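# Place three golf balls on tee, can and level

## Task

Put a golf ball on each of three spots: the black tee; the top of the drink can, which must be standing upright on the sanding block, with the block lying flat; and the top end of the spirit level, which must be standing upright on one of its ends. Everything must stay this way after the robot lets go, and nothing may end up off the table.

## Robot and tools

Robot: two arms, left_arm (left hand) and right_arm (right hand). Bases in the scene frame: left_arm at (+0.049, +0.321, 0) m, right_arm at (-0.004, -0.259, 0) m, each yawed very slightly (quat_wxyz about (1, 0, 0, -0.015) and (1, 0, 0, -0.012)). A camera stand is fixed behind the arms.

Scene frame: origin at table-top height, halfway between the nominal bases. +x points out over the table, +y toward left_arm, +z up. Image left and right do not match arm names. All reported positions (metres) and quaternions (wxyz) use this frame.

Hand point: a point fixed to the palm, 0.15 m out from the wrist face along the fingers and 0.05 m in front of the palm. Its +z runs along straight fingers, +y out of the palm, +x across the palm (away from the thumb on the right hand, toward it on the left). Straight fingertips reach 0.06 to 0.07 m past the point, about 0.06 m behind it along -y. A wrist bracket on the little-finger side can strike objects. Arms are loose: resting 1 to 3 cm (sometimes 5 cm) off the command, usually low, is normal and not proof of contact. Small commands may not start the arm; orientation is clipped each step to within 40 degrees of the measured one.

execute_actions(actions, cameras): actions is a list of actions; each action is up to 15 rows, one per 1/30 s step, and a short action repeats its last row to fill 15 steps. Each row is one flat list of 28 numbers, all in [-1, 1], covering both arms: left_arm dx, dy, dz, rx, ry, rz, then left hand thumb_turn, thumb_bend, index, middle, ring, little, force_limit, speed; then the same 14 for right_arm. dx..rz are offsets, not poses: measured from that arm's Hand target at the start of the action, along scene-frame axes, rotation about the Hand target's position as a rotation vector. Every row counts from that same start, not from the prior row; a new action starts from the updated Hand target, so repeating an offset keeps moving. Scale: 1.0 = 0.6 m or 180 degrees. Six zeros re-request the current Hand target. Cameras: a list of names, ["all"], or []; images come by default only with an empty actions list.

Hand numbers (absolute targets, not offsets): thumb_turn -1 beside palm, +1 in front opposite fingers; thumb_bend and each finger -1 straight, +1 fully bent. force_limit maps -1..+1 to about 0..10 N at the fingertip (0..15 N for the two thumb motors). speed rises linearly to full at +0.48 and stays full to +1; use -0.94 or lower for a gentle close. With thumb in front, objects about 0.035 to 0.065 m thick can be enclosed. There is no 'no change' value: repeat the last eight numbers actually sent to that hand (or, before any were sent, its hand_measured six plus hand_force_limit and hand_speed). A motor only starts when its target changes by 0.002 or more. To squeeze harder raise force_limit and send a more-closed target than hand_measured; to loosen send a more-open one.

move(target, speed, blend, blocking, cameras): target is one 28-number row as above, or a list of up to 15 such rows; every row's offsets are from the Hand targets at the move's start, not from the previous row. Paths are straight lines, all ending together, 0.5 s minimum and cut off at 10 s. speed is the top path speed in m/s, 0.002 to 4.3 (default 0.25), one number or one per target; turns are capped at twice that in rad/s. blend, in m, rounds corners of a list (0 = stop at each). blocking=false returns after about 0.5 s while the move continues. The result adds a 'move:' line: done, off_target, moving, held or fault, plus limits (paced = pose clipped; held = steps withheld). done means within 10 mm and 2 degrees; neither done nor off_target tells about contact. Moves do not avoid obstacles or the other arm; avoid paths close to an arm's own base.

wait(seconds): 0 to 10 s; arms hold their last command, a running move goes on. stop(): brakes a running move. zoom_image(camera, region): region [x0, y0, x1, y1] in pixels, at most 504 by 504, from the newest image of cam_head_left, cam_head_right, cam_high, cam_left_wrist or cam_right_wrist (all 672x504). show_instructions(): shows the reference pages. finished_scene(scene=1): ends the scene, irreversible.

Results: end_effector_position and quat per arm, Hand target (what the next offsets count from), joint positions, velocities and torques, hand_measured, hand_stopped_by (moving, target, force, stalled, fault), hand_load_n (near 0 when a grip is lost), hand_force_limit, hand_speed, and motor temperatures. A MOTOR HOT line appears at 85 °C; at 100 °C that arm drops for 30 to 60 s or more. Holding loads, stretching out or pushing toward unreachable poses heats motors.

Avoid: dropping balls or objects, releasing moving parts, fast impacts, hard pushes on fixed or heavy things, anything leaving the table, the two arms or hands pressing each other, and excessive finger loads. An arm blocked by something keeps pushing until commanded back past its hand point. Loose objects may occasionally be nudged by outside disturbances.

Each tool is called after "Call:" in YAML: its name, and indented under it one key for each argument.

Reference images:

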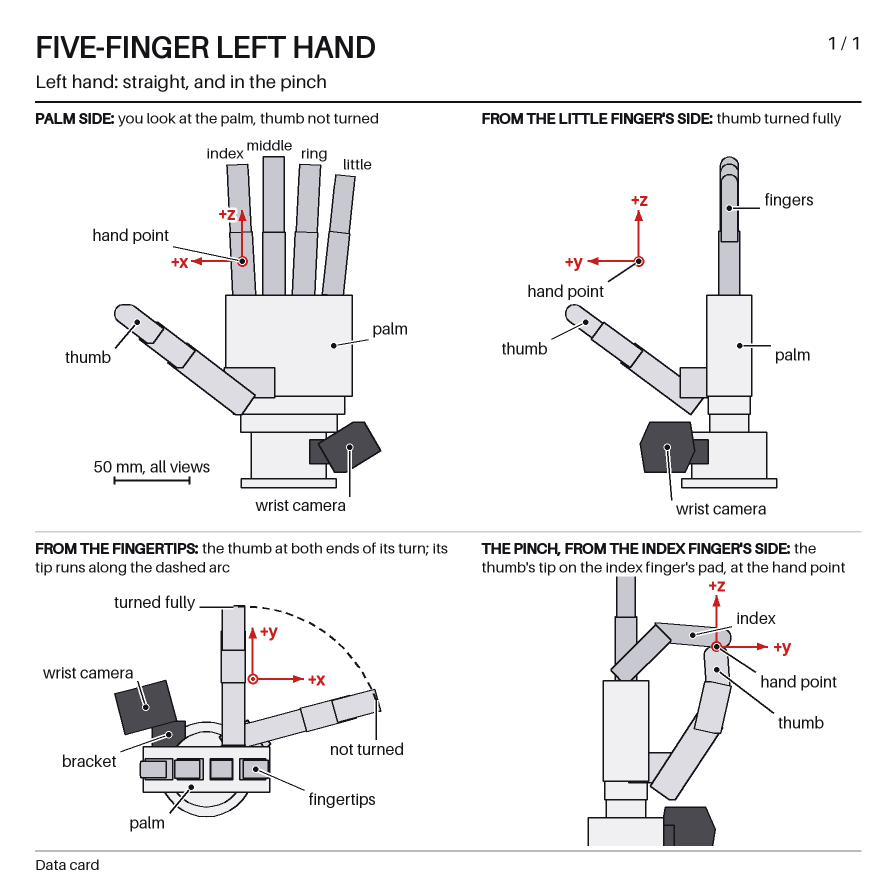

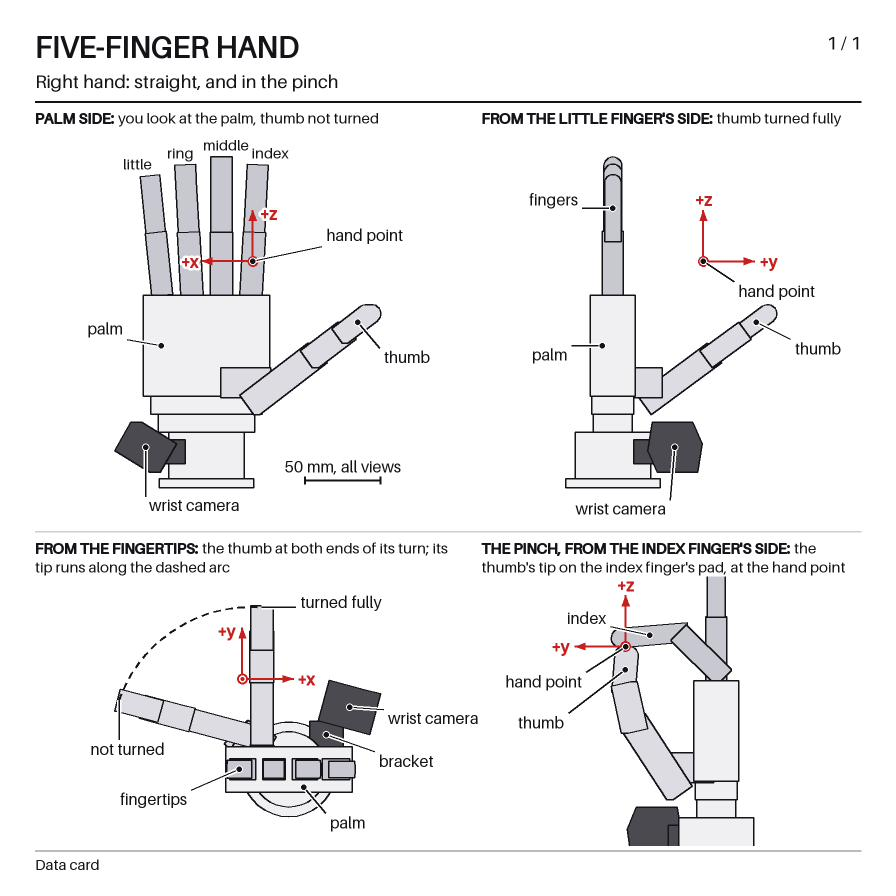

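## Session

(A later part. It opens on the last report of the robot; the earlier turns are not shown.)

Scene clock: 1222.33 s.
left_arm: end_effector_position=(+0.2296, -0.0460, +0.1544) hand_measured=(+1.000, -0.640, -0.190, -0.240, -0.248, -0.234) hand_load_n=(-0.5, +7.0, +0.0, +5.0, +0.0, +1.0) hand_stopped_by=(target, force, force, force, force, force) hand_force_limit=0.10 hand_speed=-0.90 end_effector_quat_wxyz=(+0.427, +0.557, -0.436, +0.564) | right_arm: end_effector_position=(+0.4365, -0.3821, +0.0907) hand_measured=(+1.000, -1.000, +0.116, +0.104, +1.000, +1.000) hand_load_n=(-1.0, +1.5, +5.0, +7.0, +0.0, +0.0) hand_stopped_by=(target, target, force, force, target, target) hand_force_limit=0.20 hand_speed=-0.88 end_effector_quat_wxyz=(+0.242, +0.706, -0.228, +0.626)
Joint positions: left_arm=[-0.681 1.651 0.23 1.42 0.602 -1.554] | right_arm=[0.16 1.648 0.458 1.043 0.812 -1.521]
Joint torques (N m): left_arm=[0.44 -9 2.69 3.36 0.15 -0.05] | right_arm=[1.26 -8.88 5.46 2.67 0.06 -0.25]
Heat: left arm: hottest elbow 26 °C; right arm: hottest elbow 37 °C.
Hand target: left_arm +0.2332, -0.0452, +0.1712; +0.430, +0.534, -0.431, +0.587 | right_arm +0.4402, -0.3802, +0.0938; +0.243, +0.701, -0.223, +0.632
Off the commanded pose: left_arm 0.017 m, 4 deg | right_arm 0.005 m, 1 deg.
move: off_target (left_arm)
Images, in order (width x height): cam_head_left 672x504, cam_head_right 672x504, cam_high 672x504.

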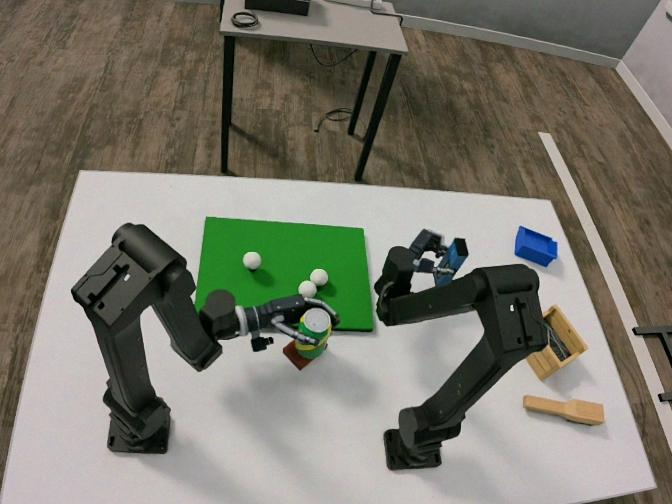

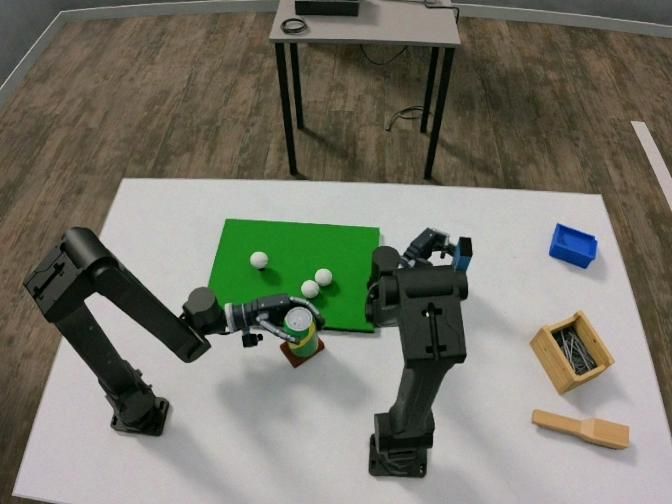

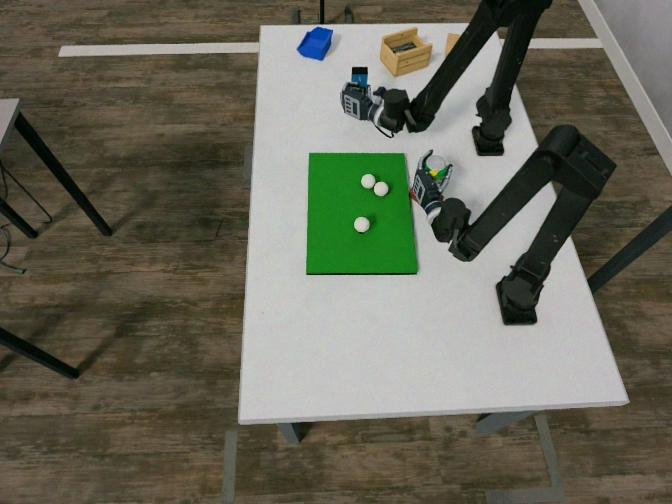

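Call:
move:
  target: [-0.008,0.012,-0.013,0,-0.0194,0,1,0.4,0.52,0.52,0.52,0.52,0.1,-0.9,0,0,-0.035,0,0,0,1,-1,0.5,0.5,1,1,0.2,-0.88]
  speed: 0.06
  cameras: ["cam_head_left","cam_head_right","cam_high"]

Call:
zoom_image:
  camera: "cam_head_left"
  region: [270, 280, 360, 380]

Call:
zoom_image:
  camera: "cam_head_right"
  region: [260, 280, 350, 380]

Call:
zoom_image:
  camera: "cam_high"
  region: [330, 25, 410, 125]

Scene clock: 1253.37 s.
left_arm: end_effector_position=(+0.2214, -0.0399, +0.1477) hand_measured=(+1.000, -0.640, -0.190, -0.240, -0.248, -0.234) hand_load_n=(-0.5, +7.5, +0.0, +4.5, +0.0, +0.5) hand_stopped_by=(target, force, force, force, force, force) hand_force_limit=0.10 hand_speed=-0.90 end_effector_quat_wxyz=(+0.418, +0.536, -0.452, +0.577) | right_arm: end_effector_position=(+0.4372, -0.3820, +0.0704) hand_measured=(+1.000, -1.000, +0.116, +0.104, +1.000, +1.000) hand_load_n=(-0.5, +1.5, +5.5, +7.0, +0.0, +0.0) hand_stopped_by=(target, target, force, force, target, target) hand_force_limit=0.20 hand_speed=-0.88 end_effector_quat_wxyz=(+0.241, +0.705, -0.228, +0.626)
Joint positions: left_arm=[-0.672 1.7 0.215 1.506 0.626 -1.509] | right_arm=[0.16 1.734 0.458 1.13 0.812 -1.521]
Joint torques (N m): left_arm=[0.97 -9.05 2.22 3.33 0.12 -0.03] | right_arm=[1.26 -9.35 4.57 2.69 0.05 -0.25]
Motor temperatures (°C): left_arm=[17 20 25 16 18 17] | right_arm=[17 18 34 18 15 19]
Heat: left arm: hottest elbow 25 °C; right arm: hottest elbow 34 °C.
Hand target: left_arm +0.2284, -0.0380, +0.1634; +0.416, +0.516, -0.444, +0.603 | right_arm +0.4402, -0.3802, +0.0728; +0.243, +0.701, -0.223, +0.632
Off the commanded pose: left_arm 0.017 m, 4 deg | right_arm 0.004 m, 1 deg.
move: off_target (left_arm)
Images, in order (width x height): cam_head_left 672x504, cam_head_right 672x504, cam_high 672x504.

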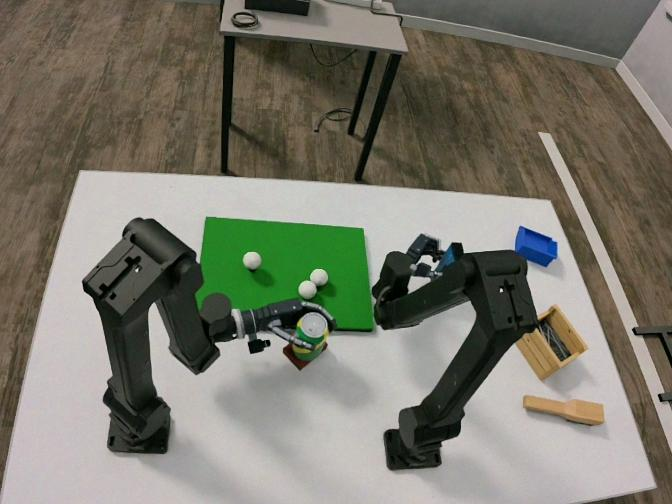

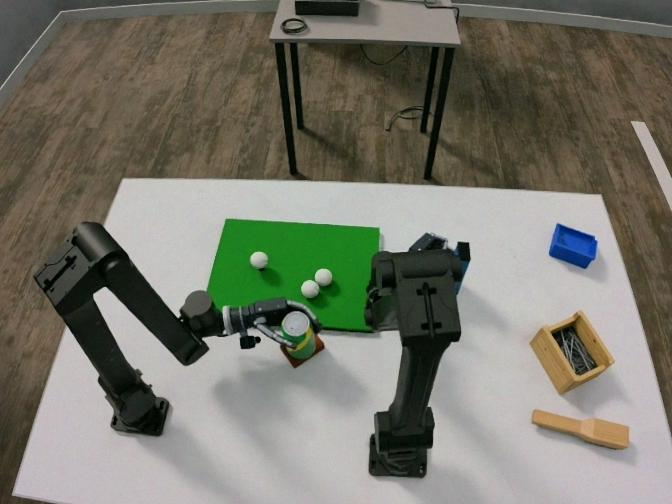

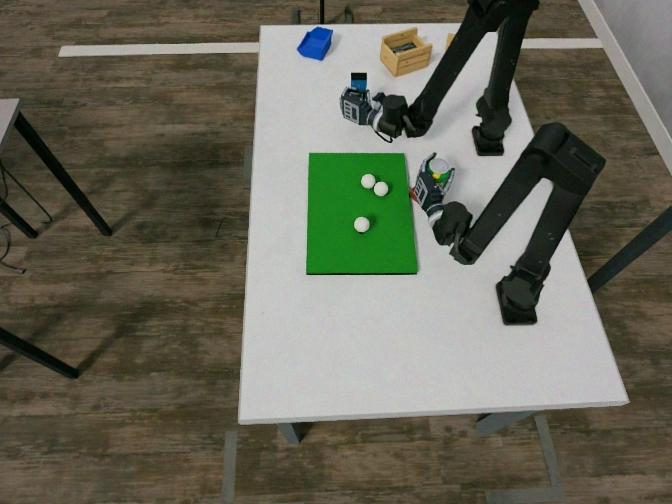

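Scaled by 5.040 from the camera's 672x504 image, which has a finer 960x720 frame.

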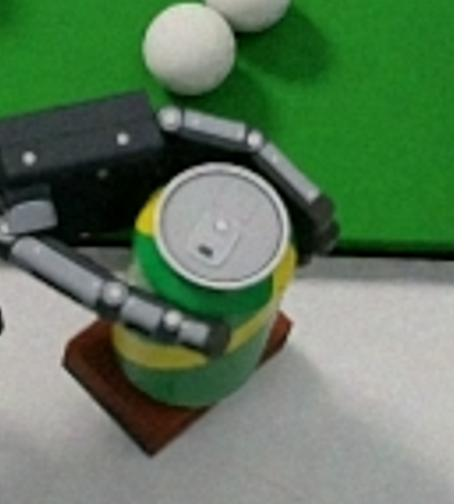

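Scaled by 5.040 from the camera's 672x504 image, which has a finer 960x720 frame.

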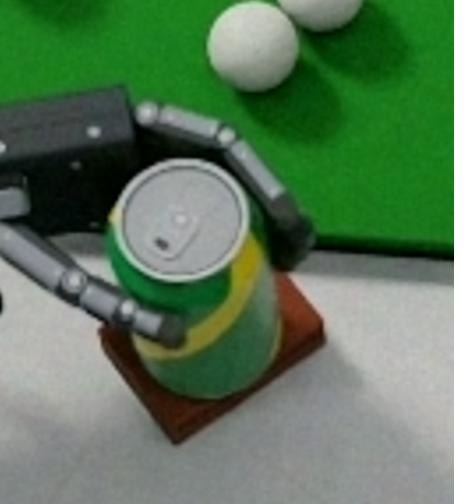

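Scaled by 5.040 from the camera's 672x504 image, which has a finer 960x720 frame.

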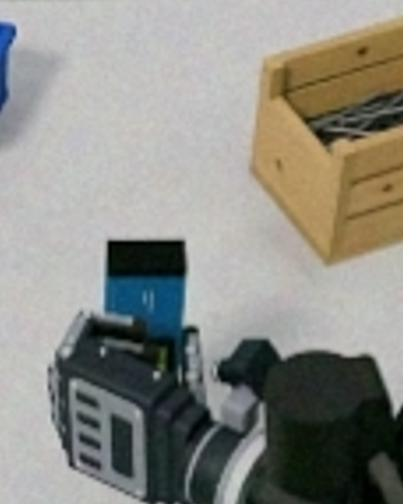

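Call:
move:
  target: [0.01,0,0,0,0,0,1,0.4,0.52,0.52,0.52,0.52,0.1,-0.9,0,0,-0.0067,0,0,0,1,-1,0.5,0.5,1,1,0.2,-0.88]
  speed: 0.03
  cameras: ["cam_head_left","cam_head_right","cam_high","cam_left_wrist","cam_right_wrist"]

Scene clock: 1294.53 s.
left_arm: end_effector_position=(+0.2260, -0.0360, +0.1460) hand_measured=(+1.000, -0.640, -0.190, -0.240, -0.248, -0.234) hand_load_n=(-0.5, +7.5, +0.0, +4.5, +0.0, +1.0) hand_stopped_by=(target, force, force, force, force, force) hand_force_limit=0.10 hand_speed=-0.90 end_effector_quat_wxyz=(+0.416, +0.539, -0.451, +0.577) | right_arm: end_effector_position=(+0.4372, -0.3820, +0.0669) hand_measured=(+1.000, -1.000, +0.116, +0.104, +1.000, +1.000) hand_load_n=(-1.0, +1.5, +5.5, +7.0, +0.0, +0.0) hand_stopped_by=(target, target, force, force, target, target) hand_force_limit=0.20 hand_speed=-0.88 end_effector_quat_wxyz=(+0.241, +0.705, -0.228, +0.627)
Joint positions: left_arm=[-0.65 1.704 0.215 1.506 0.642 -1.508] | right_arm=[0.16 1.749 0.458 1.147 0.812 -1.521]
Joint torques (N m): left_arm=[0.97 -9.05 3.02 3.08 0.12 -0.06] | right_arm=[1.2 -9.35 4.45 2.69 0.05 -0.25]
Heat: left arm: hottest elbow 25 °C; right arm: hottest elbow 32 °C.
Hand target: left_arm +0.2344, -0.0380, +0.1634; +0.416, +0.516, -0.444, +0.603 | right_arm +0.4402, -0.3802, +0.0688; +0.243, +0.701, -0.223, +0.632
Off the commanded pose: left_arm 0.019 m, 4 deg | right_arm 0.004 m, 1 deg.
move: off_target (left_arm)
camera_calibration:
cam_left_wrist: T_world_to_cam=[[0.90326, 0.250483, 0.348396, -0.245475], [-0.4276, 0.457742, 0.779507, -0.00193203], [0.035778, -0.853071, 0.520566, 0.00155673], [0, 0, 0, 1]] pos_world=[0.220846, 0.0636998, 0.0862182]
cam_right_wrist: T_world_to_cam=[[-0.601293, -0.740508, 0.300158, -0.0438125], [-0.619526, 0.19483, -0.760413, 0.395505], [0.504612, -0.643187, -0.575914, -0.313544], [0, 0, 0, 1]] pos_world=[0.376899, -0.311167, 0.133323]

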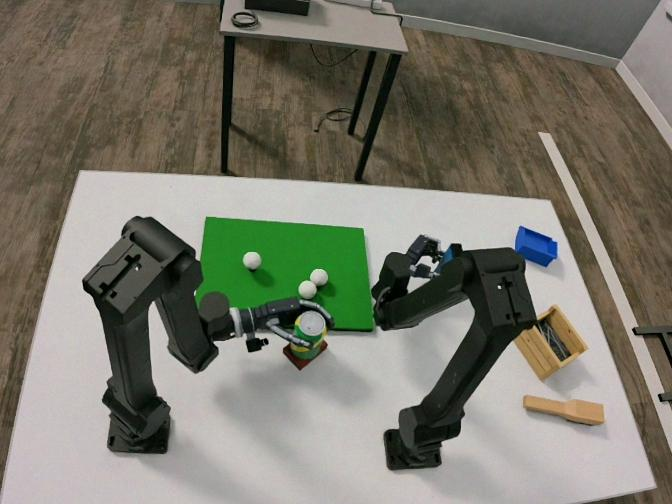

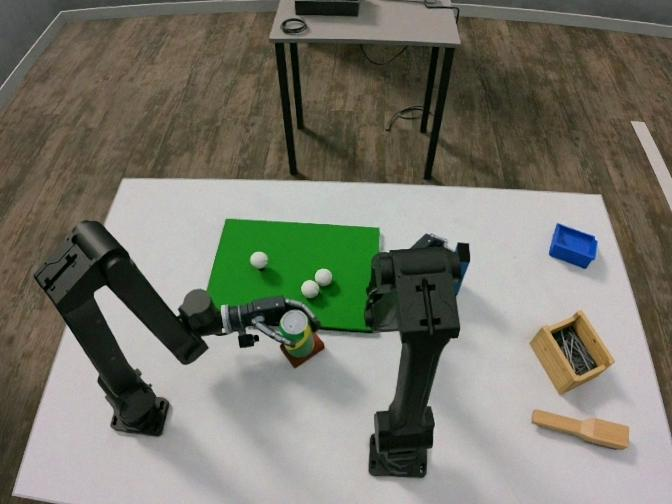

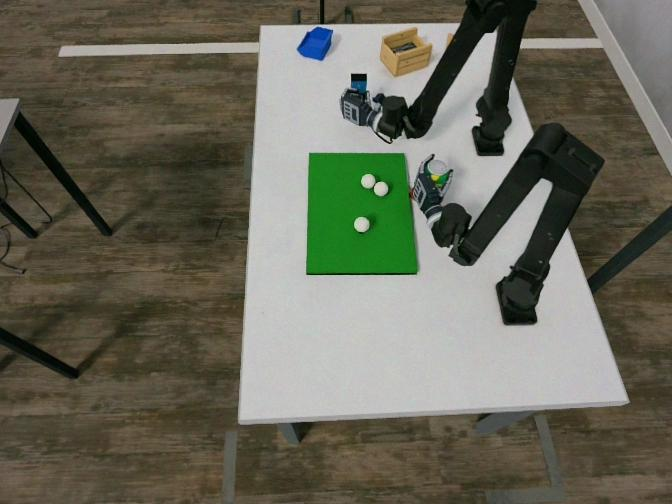

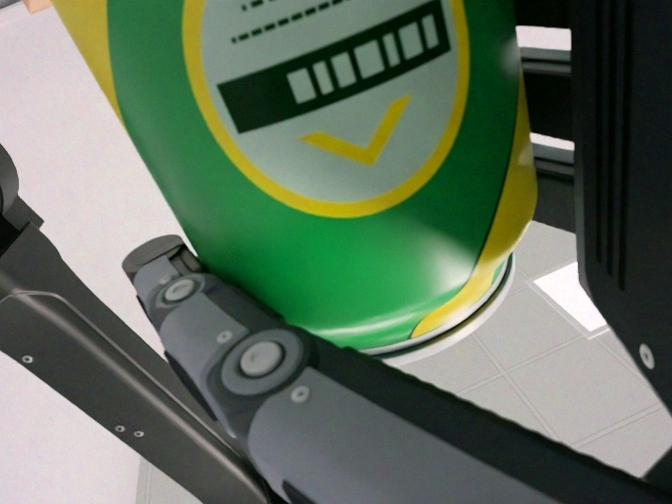

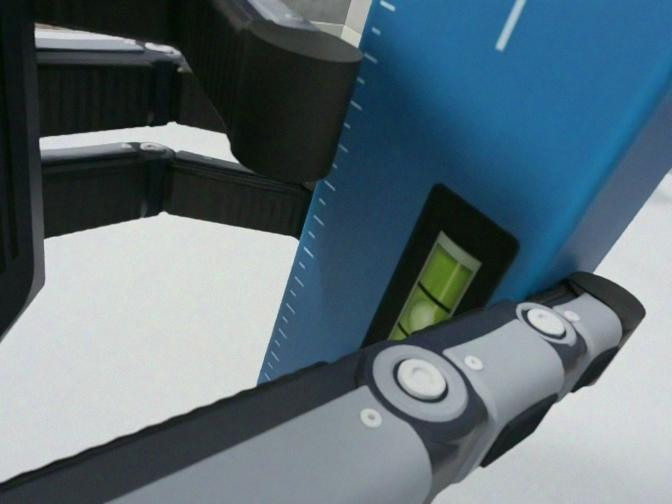

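Call:
zoom_image:
  camera: "cam_head_left"
  region: [260, 290, 360, 380]

Call:
zoom_image:
  camera: "cam_head_right"
  region: [250, 290, 350, 380]

Call:
zoom_image:
  camera: "cam_high"
  region: [390, 140, 490, 230]

Call:
zoom_image:
  camera: "cam_high"
  region: [320, 60, 420, 150]

Scaled by 5.040 from the camera's 672x504 image, which has a finer 960x720 frame.

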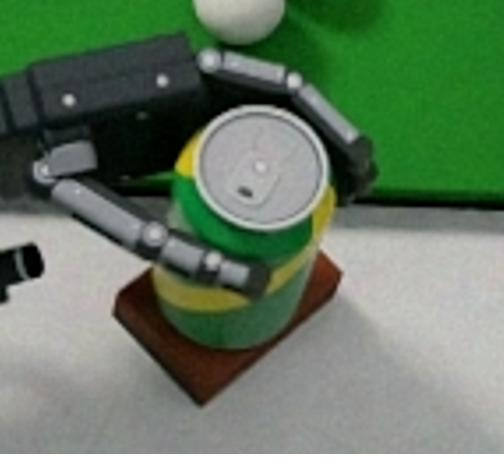

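Scaled by 5.040 from the camera's 672x504 image, which has a finer 960x720 frame.

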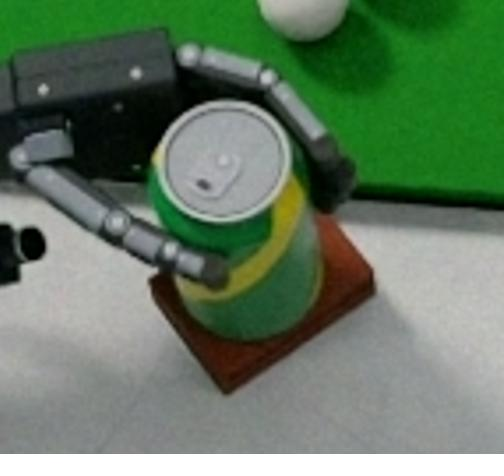

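Scaled by 5.040 from the camera's 672x504 image, which has a finer 960x720 frame.

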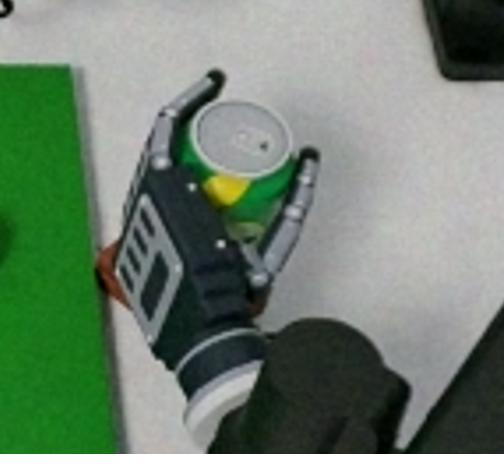

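Scaled by 5.040 from the camera's 672x504 image, which has a finer 960x720 frame.

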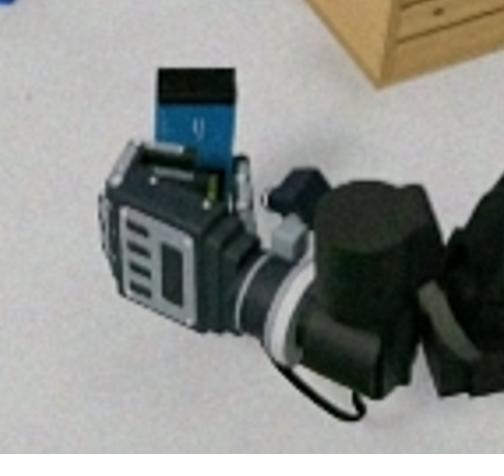

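Call:
zoom_image:
  camera: "cam_left_wrist"
  region: [40, 0, 240, 150]

Call:
zoom_image:
  camera: "cam_left_wrist"
  region: [350, 150, 550, 380]

Scaled by 2.520 from the camera's 672x504 image, which has a finer 960x720 frame.

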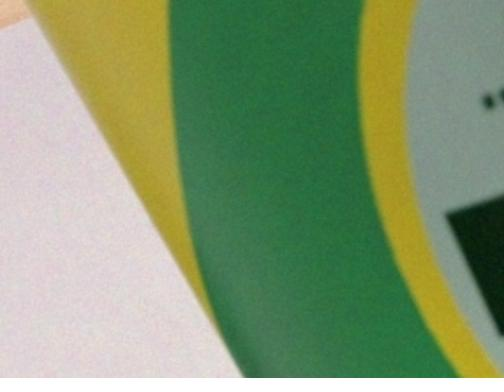

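Scaled by 2.191 from the camera's 672x504 image, which has a finer 960x720 frame.

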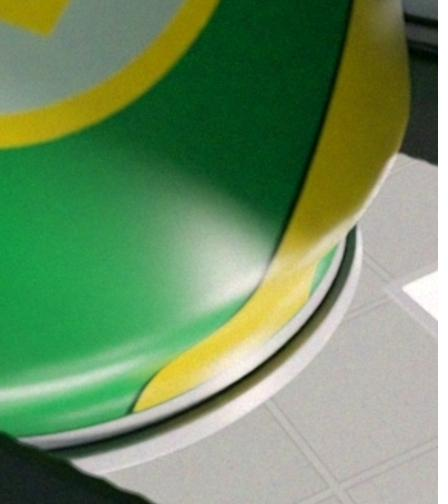

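Call:
zoom_image:
  camera: "cam_left_wrist"
  region: [450, 0, 600, 230]

Scaled by 2.191 from the camera's 672x504 image, which has a finer 960x720 frame.

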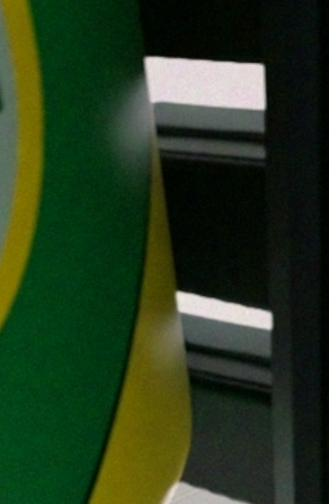

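Call:
move:
  target: [0.009,-0.004,-0.006,0,0,0,1,0.4,0.52,0.52,0.52,0.52,0.1,-0.9,0,0,-0.005,0,0,0,1,-1,0.5,0.5,1,1,0.2,-0.88]
  speed: 0.03

Scene clock: 1365.43 s.
left_arm: end_effector_position=(+0.2255, -0.0375, +0.1429) hand_measured=(+1.000, -0.640, -0.190, -0.240, -0.248, -0.234) hand_load_n=(+1.0, +7.0, +0.0, +5.0, +0.0, +0.0) hand_stopped_by=(target, force, force, force, force, force) hand_force_limit=0.10 hand_speed=-0.90 end_effector_quat_wxyz=(+0.419, +0.537, -0.454, +0.575) | right_arm: end_effector_position=(+0.4374, -0.3820, +0.0655) hand_measured=(+1.000, -1.000, +0.116, +0.104, +1.000, +1.000) hand_load_n=(-1.0, +1.5, +5.0, +6.5, +0.0, +0.0) hand_stopped_by=(target, target, force, force, target, target) hand_force_limit=0.20 hand_speed=-0.88 end_effector_quat_wxyz=(+0.240, +0.704, -0.229, +0.628)
Joint positions: left_arm=[-0.652 1.724 0.221 1.518 0.649 -1.508] | right_arm=[0.16 1.758 0.458 1.161 0.812 -1.521]
Joint torques (N m): left_arm=[0.97 -8.64 3.6 3.02 0.06 -0.06] | right_arm=[1.26 -9.23 4.37 2.61 0.05 -0.24]
Heat: left arm: hottest elbow 25 °C; right arm: hottest elbow 31 °C.
Hand target: left_arm +0.2398, -0.0404, +0.1598; +0.416, +0.516, -0.444, +0.603 | right_arm +0.4402, -0.3802, +0.0658; +0.243, +0.701, -0.223, +0.632
Off the commanded pose: left_arm 0.022 m, 4 deg | right_arm 0.003 m, 1 deg.
move: off_target (left_arm)

Call:
wait:
  seconds: 0.1
  cameras: ["cam_head_left","cam_head_right","cam_high"]

Call:
zoom_image:
  camera: "cam_head_left"
  region: [260, 290, 360, 380]

Call:
zoom_image:
  camera: "cam_head_right"
  region: [250, 290, 350, 380]

Scene clock: 1371.87 s.
left_arm: end_effector_position=(+0.2255, -0.0375, +0.1429) hand_measured=(+1.000, -0.640, -0.190, -0.240, -0.248, -0.234) hand_load_n=(+1.5, +7.0, +0.0, +5.0, +0.0, +0.0) hand_stopped_by=(target, force, force, force, force, force) hand_force_limit=0.10 hand_speed=-0.90 end_effector_quat_wxyz=(+0.419, +0.537, -0.454, +0.575) | right_arm: end_effector_position=(+0.4374, -0.3820, +0.0655) hand_measured=(+1.000, -1.000, +0.116, +0.104, +1.000, +1.000) hand_load_n=(-1.0, +1.5, +5.0, +6.5, +0.0, +0.0) hand_stopped_by=(target, target, force, force, target, target) hand_force_limit=0.20 hand_speed=-0.88 end_effector_quat_wxyz=(+0.240, +0.704, -0.229, +0.628)
Joint positions: left_arm=[-0.652 1.724 0.221 1.518 0.649 -1.508] | right_arm=[0.16 1.758 0.458 1.161 0.812 -1.521]
Joint torques (N m): left_arm=[0.97 -8.64 3.59 3.02 0.06 -0.07] | right_arm=[1.26 -9.17 4.4 2.61 0.05 -0.24]
Heat: left arm: hottest elbow 25 °C; right arm: hottest elbow 31 °C.
Hand target: left_arm +0.2398, -0.0404, +0.1598; +0.416, +0.516, -0.444, +0.603 | right_arm +0.4402, -0.3802, +0.0658; +0.243, +0.701, -0.223, +0.632
Off the commanded pose: left_arm 0.022 m, 4 deg | right_arm 0.003 m, 1 deg.
wait: 0.10 s; at rest from the start
Images, in order (width x height): cam_head_left 672x504, cam_head_right 672x504, cam_high 672x504.

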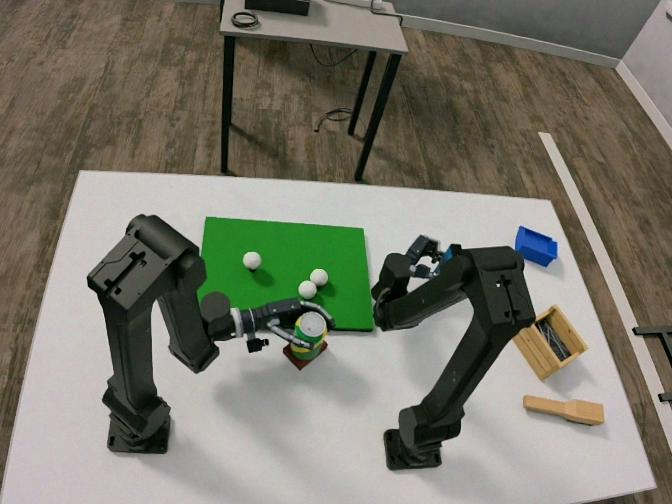

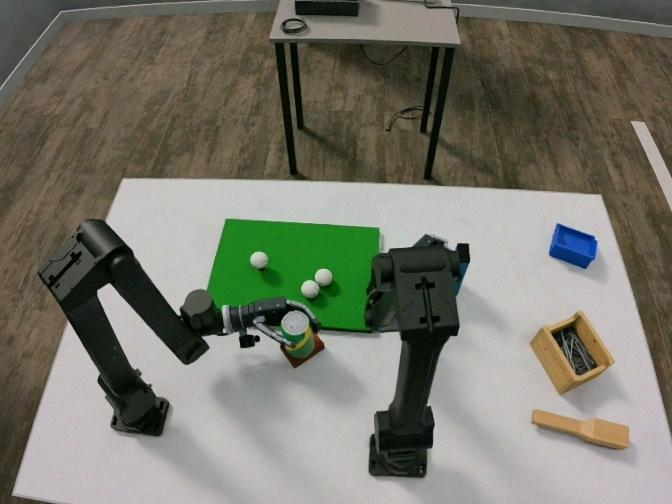

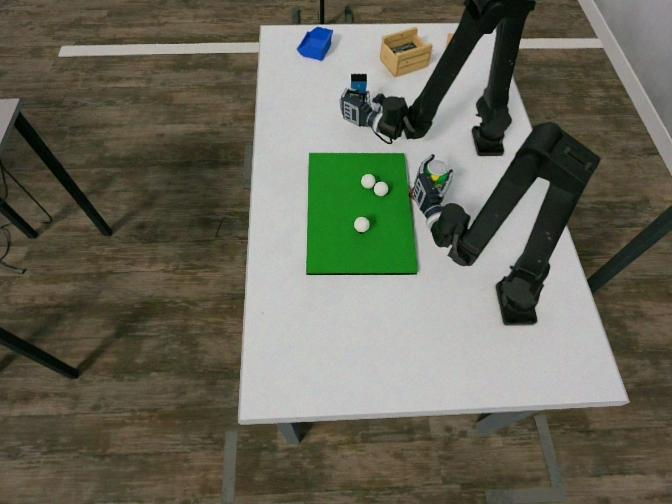

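Scaled by 5.040 from the camera's 672x504 image, which has a finer 960x720 frame.

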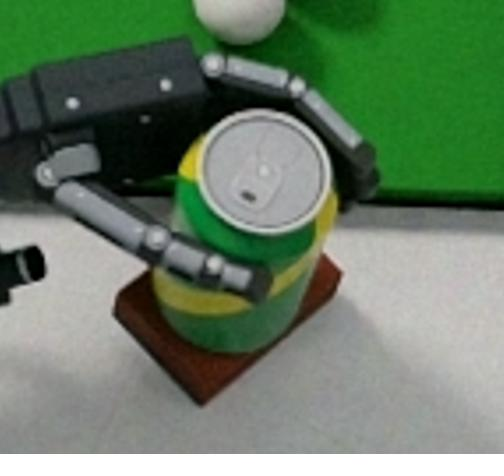

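Scaled by 5.040 from the camera's 672x504 image, which has a finer 960x720 frame.

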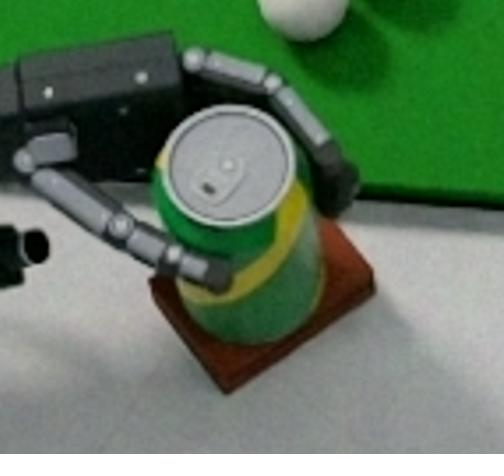

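Call:
move:
  target: [0.016,-0.002,0,0,0,0,1,0.4,0.52,0.52,0.52,0.52,0.1,-0.9,0,0,0,0,0,0,1,-1,0.0,0.0,1,1,0.2,-0.88]
  speed: 0.03
  cameras: ["cam_head_left","cam_head_right","cam_high","cam_right_wrist"]

Call:
zoom_image:
  camera: "cam_head_left"
  region: [260, 290, 360, 380]

Call:
zoom_image:
  camera: "cam_head_right"
  region: [250, 290, 350, 380]

Scene clock: 1392.23 s.
left_arm: end_effector_position=(+0.2344, -0.0387, +0.1438) hand_measured=(+1.000, -0.640, -0.190, -0.240, -0.248, -0.234) hand_load_n=(-0.5, +7.0, +0.0, +4.5, +0.0, +0.0) hand_stopped_by=(target, force, force, force, force, force) hand_force_limit=0.10 hand_speed=-0.90 end_effector_quat_wxyz=(+0.419, +0.533, -0.454, +0.579) | right_arm: end_effector_position=(+0.4375, -0.3820, +0.0661) hand_measured=(+1.000, -1.000, +0.000, +0.000, +1.000, +1.000) hand_load_n=(+0.5, +0.0, +0.0, +0.0, +0.0, +0.0) hand_stopped_by=(target, target, target, target, target, target) hand_force_limit=0.20 hand_speed=-0.88 end_effector_quat_wxyz=(+0.241, +0.703, -0.228, +0.629)
Joint positions: left_arm=[-0.634 1.735 0.243 1.518 0.668 -1.508] | right_arm=[0.16 1.758 0.458 1.164 0.812 -1.524]
Joint torques (N m): left_arm=[0.97 -9.29 3.73 2.47 0.1 -0.09] | right_arm=[1.26 -9.17 4.4 2.52 0.05 -0.2]
Heat: left arm: hottest elbow 25 °C; right arm: hottest elbow 31 °C.
Hand target: left_arm +0.2494, -0.0416, +0.1598; +0.416, +0.516, -0.444, +0.603 | right_arm +0.4402, -0.3802, +0.0658; +0.243, +0.701, -0.223, +0.632
Off the commanded pose: left_arm 0.022 m, 4 deg | right_arm 0.003 m, 1 deg.
move: off_target (left_arm)
camera_calibration:
cam_right_wrist: T_world_to_cam=[[-0.602779, -0.740297, 0.297687, -0.0425081], [-0.615229, 0.193646, -0.764196, 0.393104], [0.508086, -0.643787, -0.572178, -0.316211], [0, 0, 0, 1]] pos_world=[0.376889, -0.311164, 0.132134]
Images, in order (width x height): cam_head_left 672x504, cam_head_right 672x504, cam_high 672x504, cam_right_wrist 672x504.

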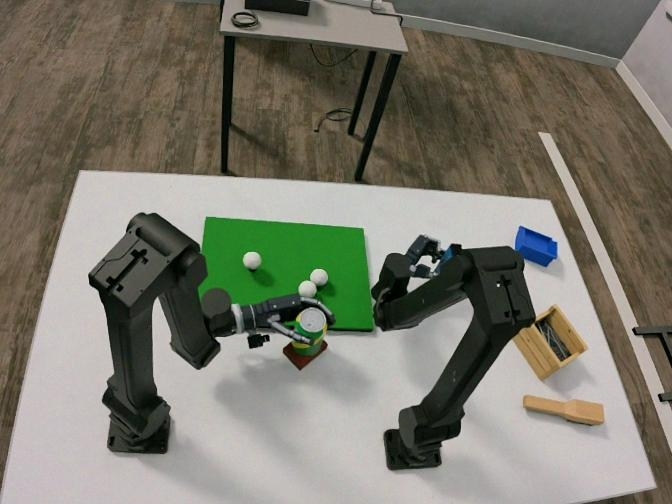

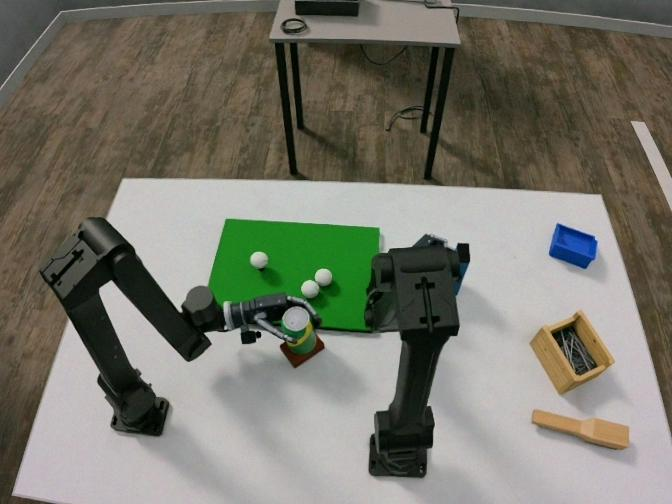

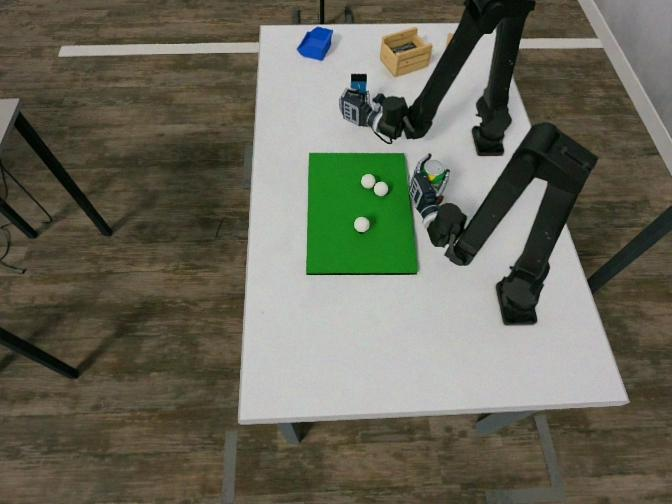

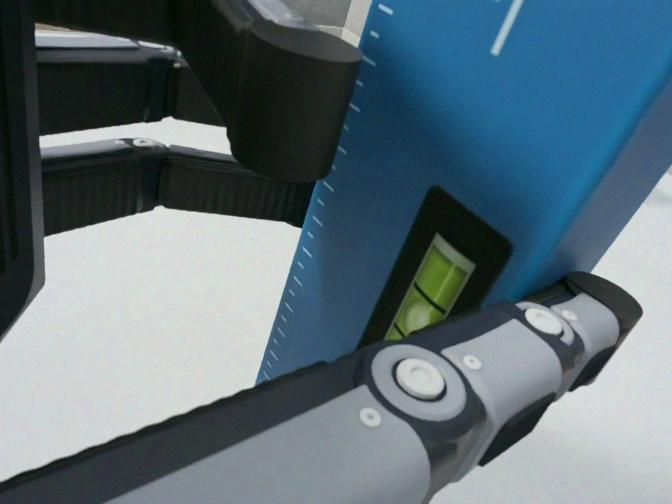

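Scaled by 5.040 from the camera's 672x504 image, which has a finer 960x720 frame.

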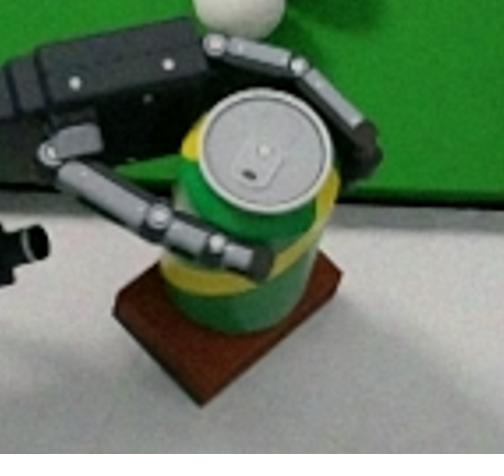

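Scaled by 5.040 from the camera's 672x504 image, which has a finer 960x720 frame.

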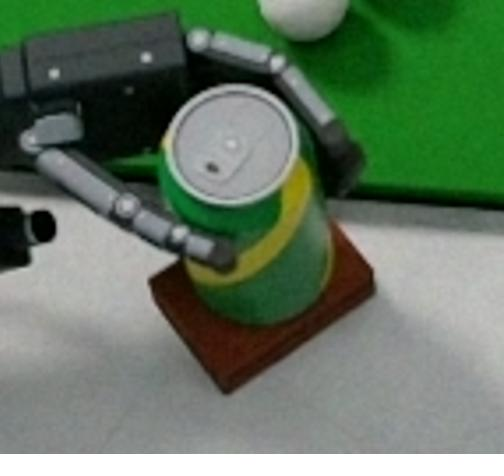

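Call:
move:
  target:
    - [0.0,0.0,-0.0085,0,0,0,1,0.4,0.52,0.52,0.52,0.52,0.1,-0.9,0,0,0,0,0,0,1,-1,-0.4,-0.4,1,1,0.2,-0.8]
    - [0.0,0.0,-0.0085,0,0,0,1,0.4,0.52,0.52,0.52,0.52,0.1,-0.9,-0.01,0,0,0,0,0,1,-1,-0.4,-0.4,1,1,0.2,-0.8]
  speed: 0.03
  cameras: ["cam_head_left","cam_head_right","cam_high","cam_right_wrist"]

Call:
zoom_image:
  camera: "cam_head_left"
  region: [260, 290, 360, 380]

Call:
zoom_image:
  camera: "cam_head_right"
  region: [250, 290, 350, 380]

Scene clock: 1405.57 s.
left_arm: end_effector_position=(+0.2351, -0.0394, +0.1432) hand_measured=(+1.000, -0.640, -0.190, -0.240, -0.248, -0.234) hand_load_n=(+3.5, +7.0, +0.0, +4.5, +0.0, +0.0) hand_stopped_by=(target, force, force, force, force, force) hand_force_limit=0.10 hand_speed=-0.90 end_effector_quat_wxyz=(+0.422, +0.533, -0.452, +0.577) | right_arm: end_effector_position=(+0.4329, -0.3827, +0.0645) hand_measured=(+1.000, -1.000, -0.400, -0.400, +1.000, +1.000) hand_load_n=(+0.5, +0.0, +0.0, +0.0, +0.0, +0.0) hand_stopped_by=(target, target, target, target, target, target) hand_force_limit=0.20 hand_speed=-0.80 end_effector_quat_wxyz=(+0.242, +0.704, -0.227, +0.628)
Joint positions: left_arm=[-0.634 1.746 0.247 1.527 0.671 -1.516] | right_arm=[0.16 1.758 0.446 1.173 0.812 -1.525]
Joint torques (N m): left_arm=[0.97 -8.53 3.41 2.7 -0.03 -0.03] | right_arm=[1.26 -9.64 3.92 2.52 0.15 -0.18]
Heat: left arm: hottest elbow 25 °C; right arm: hottest elbow 31 °C.
Hand target: left_arm +0.2494, -0.0416, +0.1547; +0.416, +0.516, -0.444, +0.603 | right_arm +0.4342, -0.3802, +0.0658; +0.243, +0.701, -0.223, +0.632
Off the commanded pose: left_arm 0.018 m, 4 deg | right_arm 0.003 m, 1 deg.
joint sent to its limit (left arm) — joint 4 (wrist pitch), upper limit. The joint targets are off in position, not in orientation.
move: off_target (left_arm)
camera_calibration:
cam_right_wrist: T_world_to_cam=[[-0.601459, -0.739905, 0.301311, -0.0459906], [-0.618332, 0.192316, -0.762024, 0.389821], [0.505878, -0.644636, -0.573177, -0.31454], [0, 0, 0, 1]] pos_world=[0.372496, -0.311761, 0.130623]
Images, in order (width x height): cam_head_left 672x504, cam_head_right 672x504, cam_high 672x504, cam_right_wrist 672x504.

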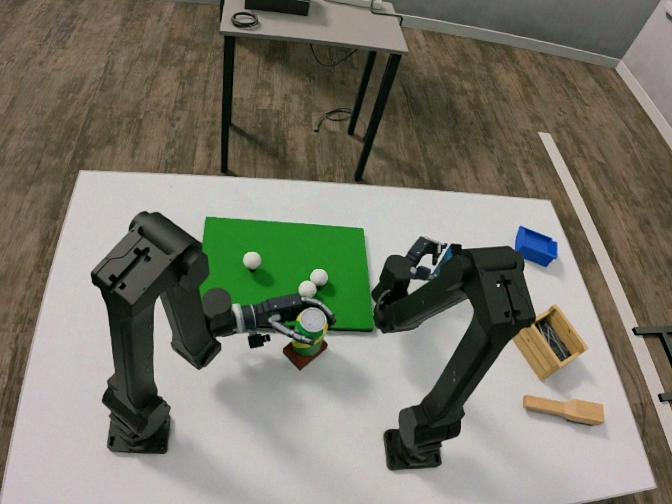

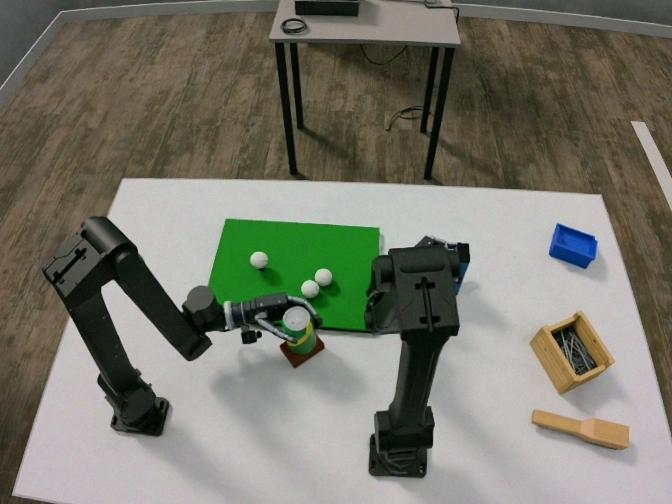

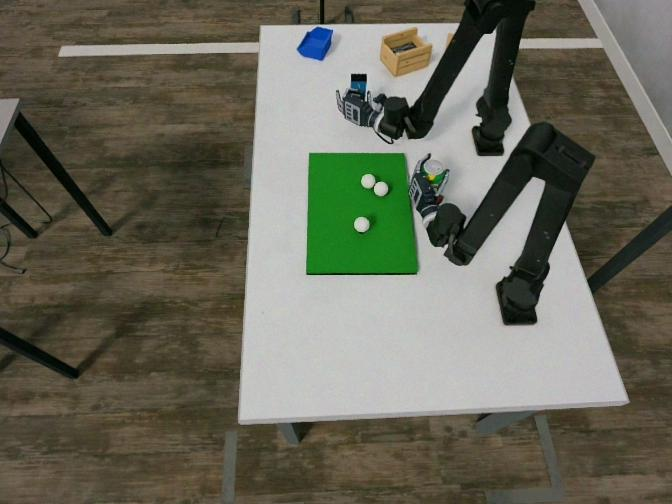

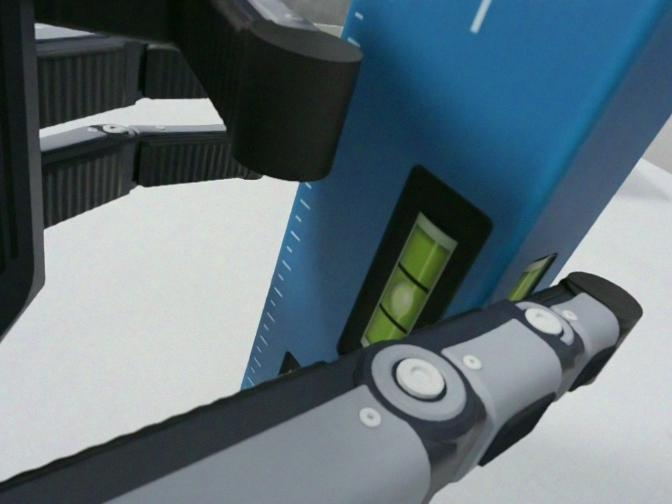

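Scaled by 5.040 from the camera's 672x504 image, which has a finer 960x720 frame.

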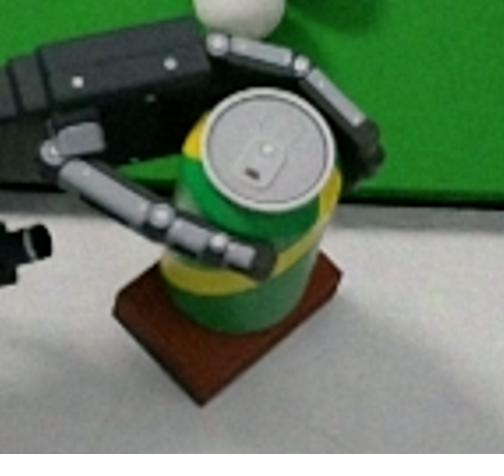

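Scaled by 5.040 from the camera's 672x504 image, which has a finer 960x720 frame.

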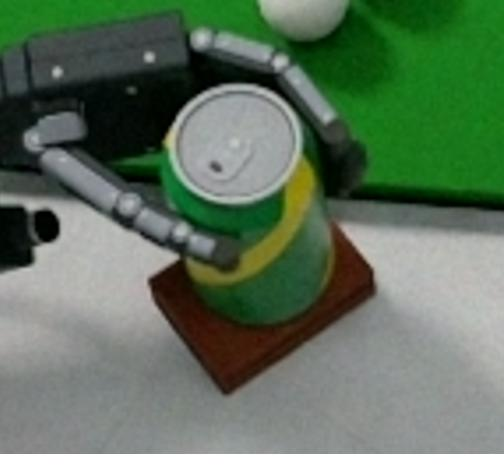

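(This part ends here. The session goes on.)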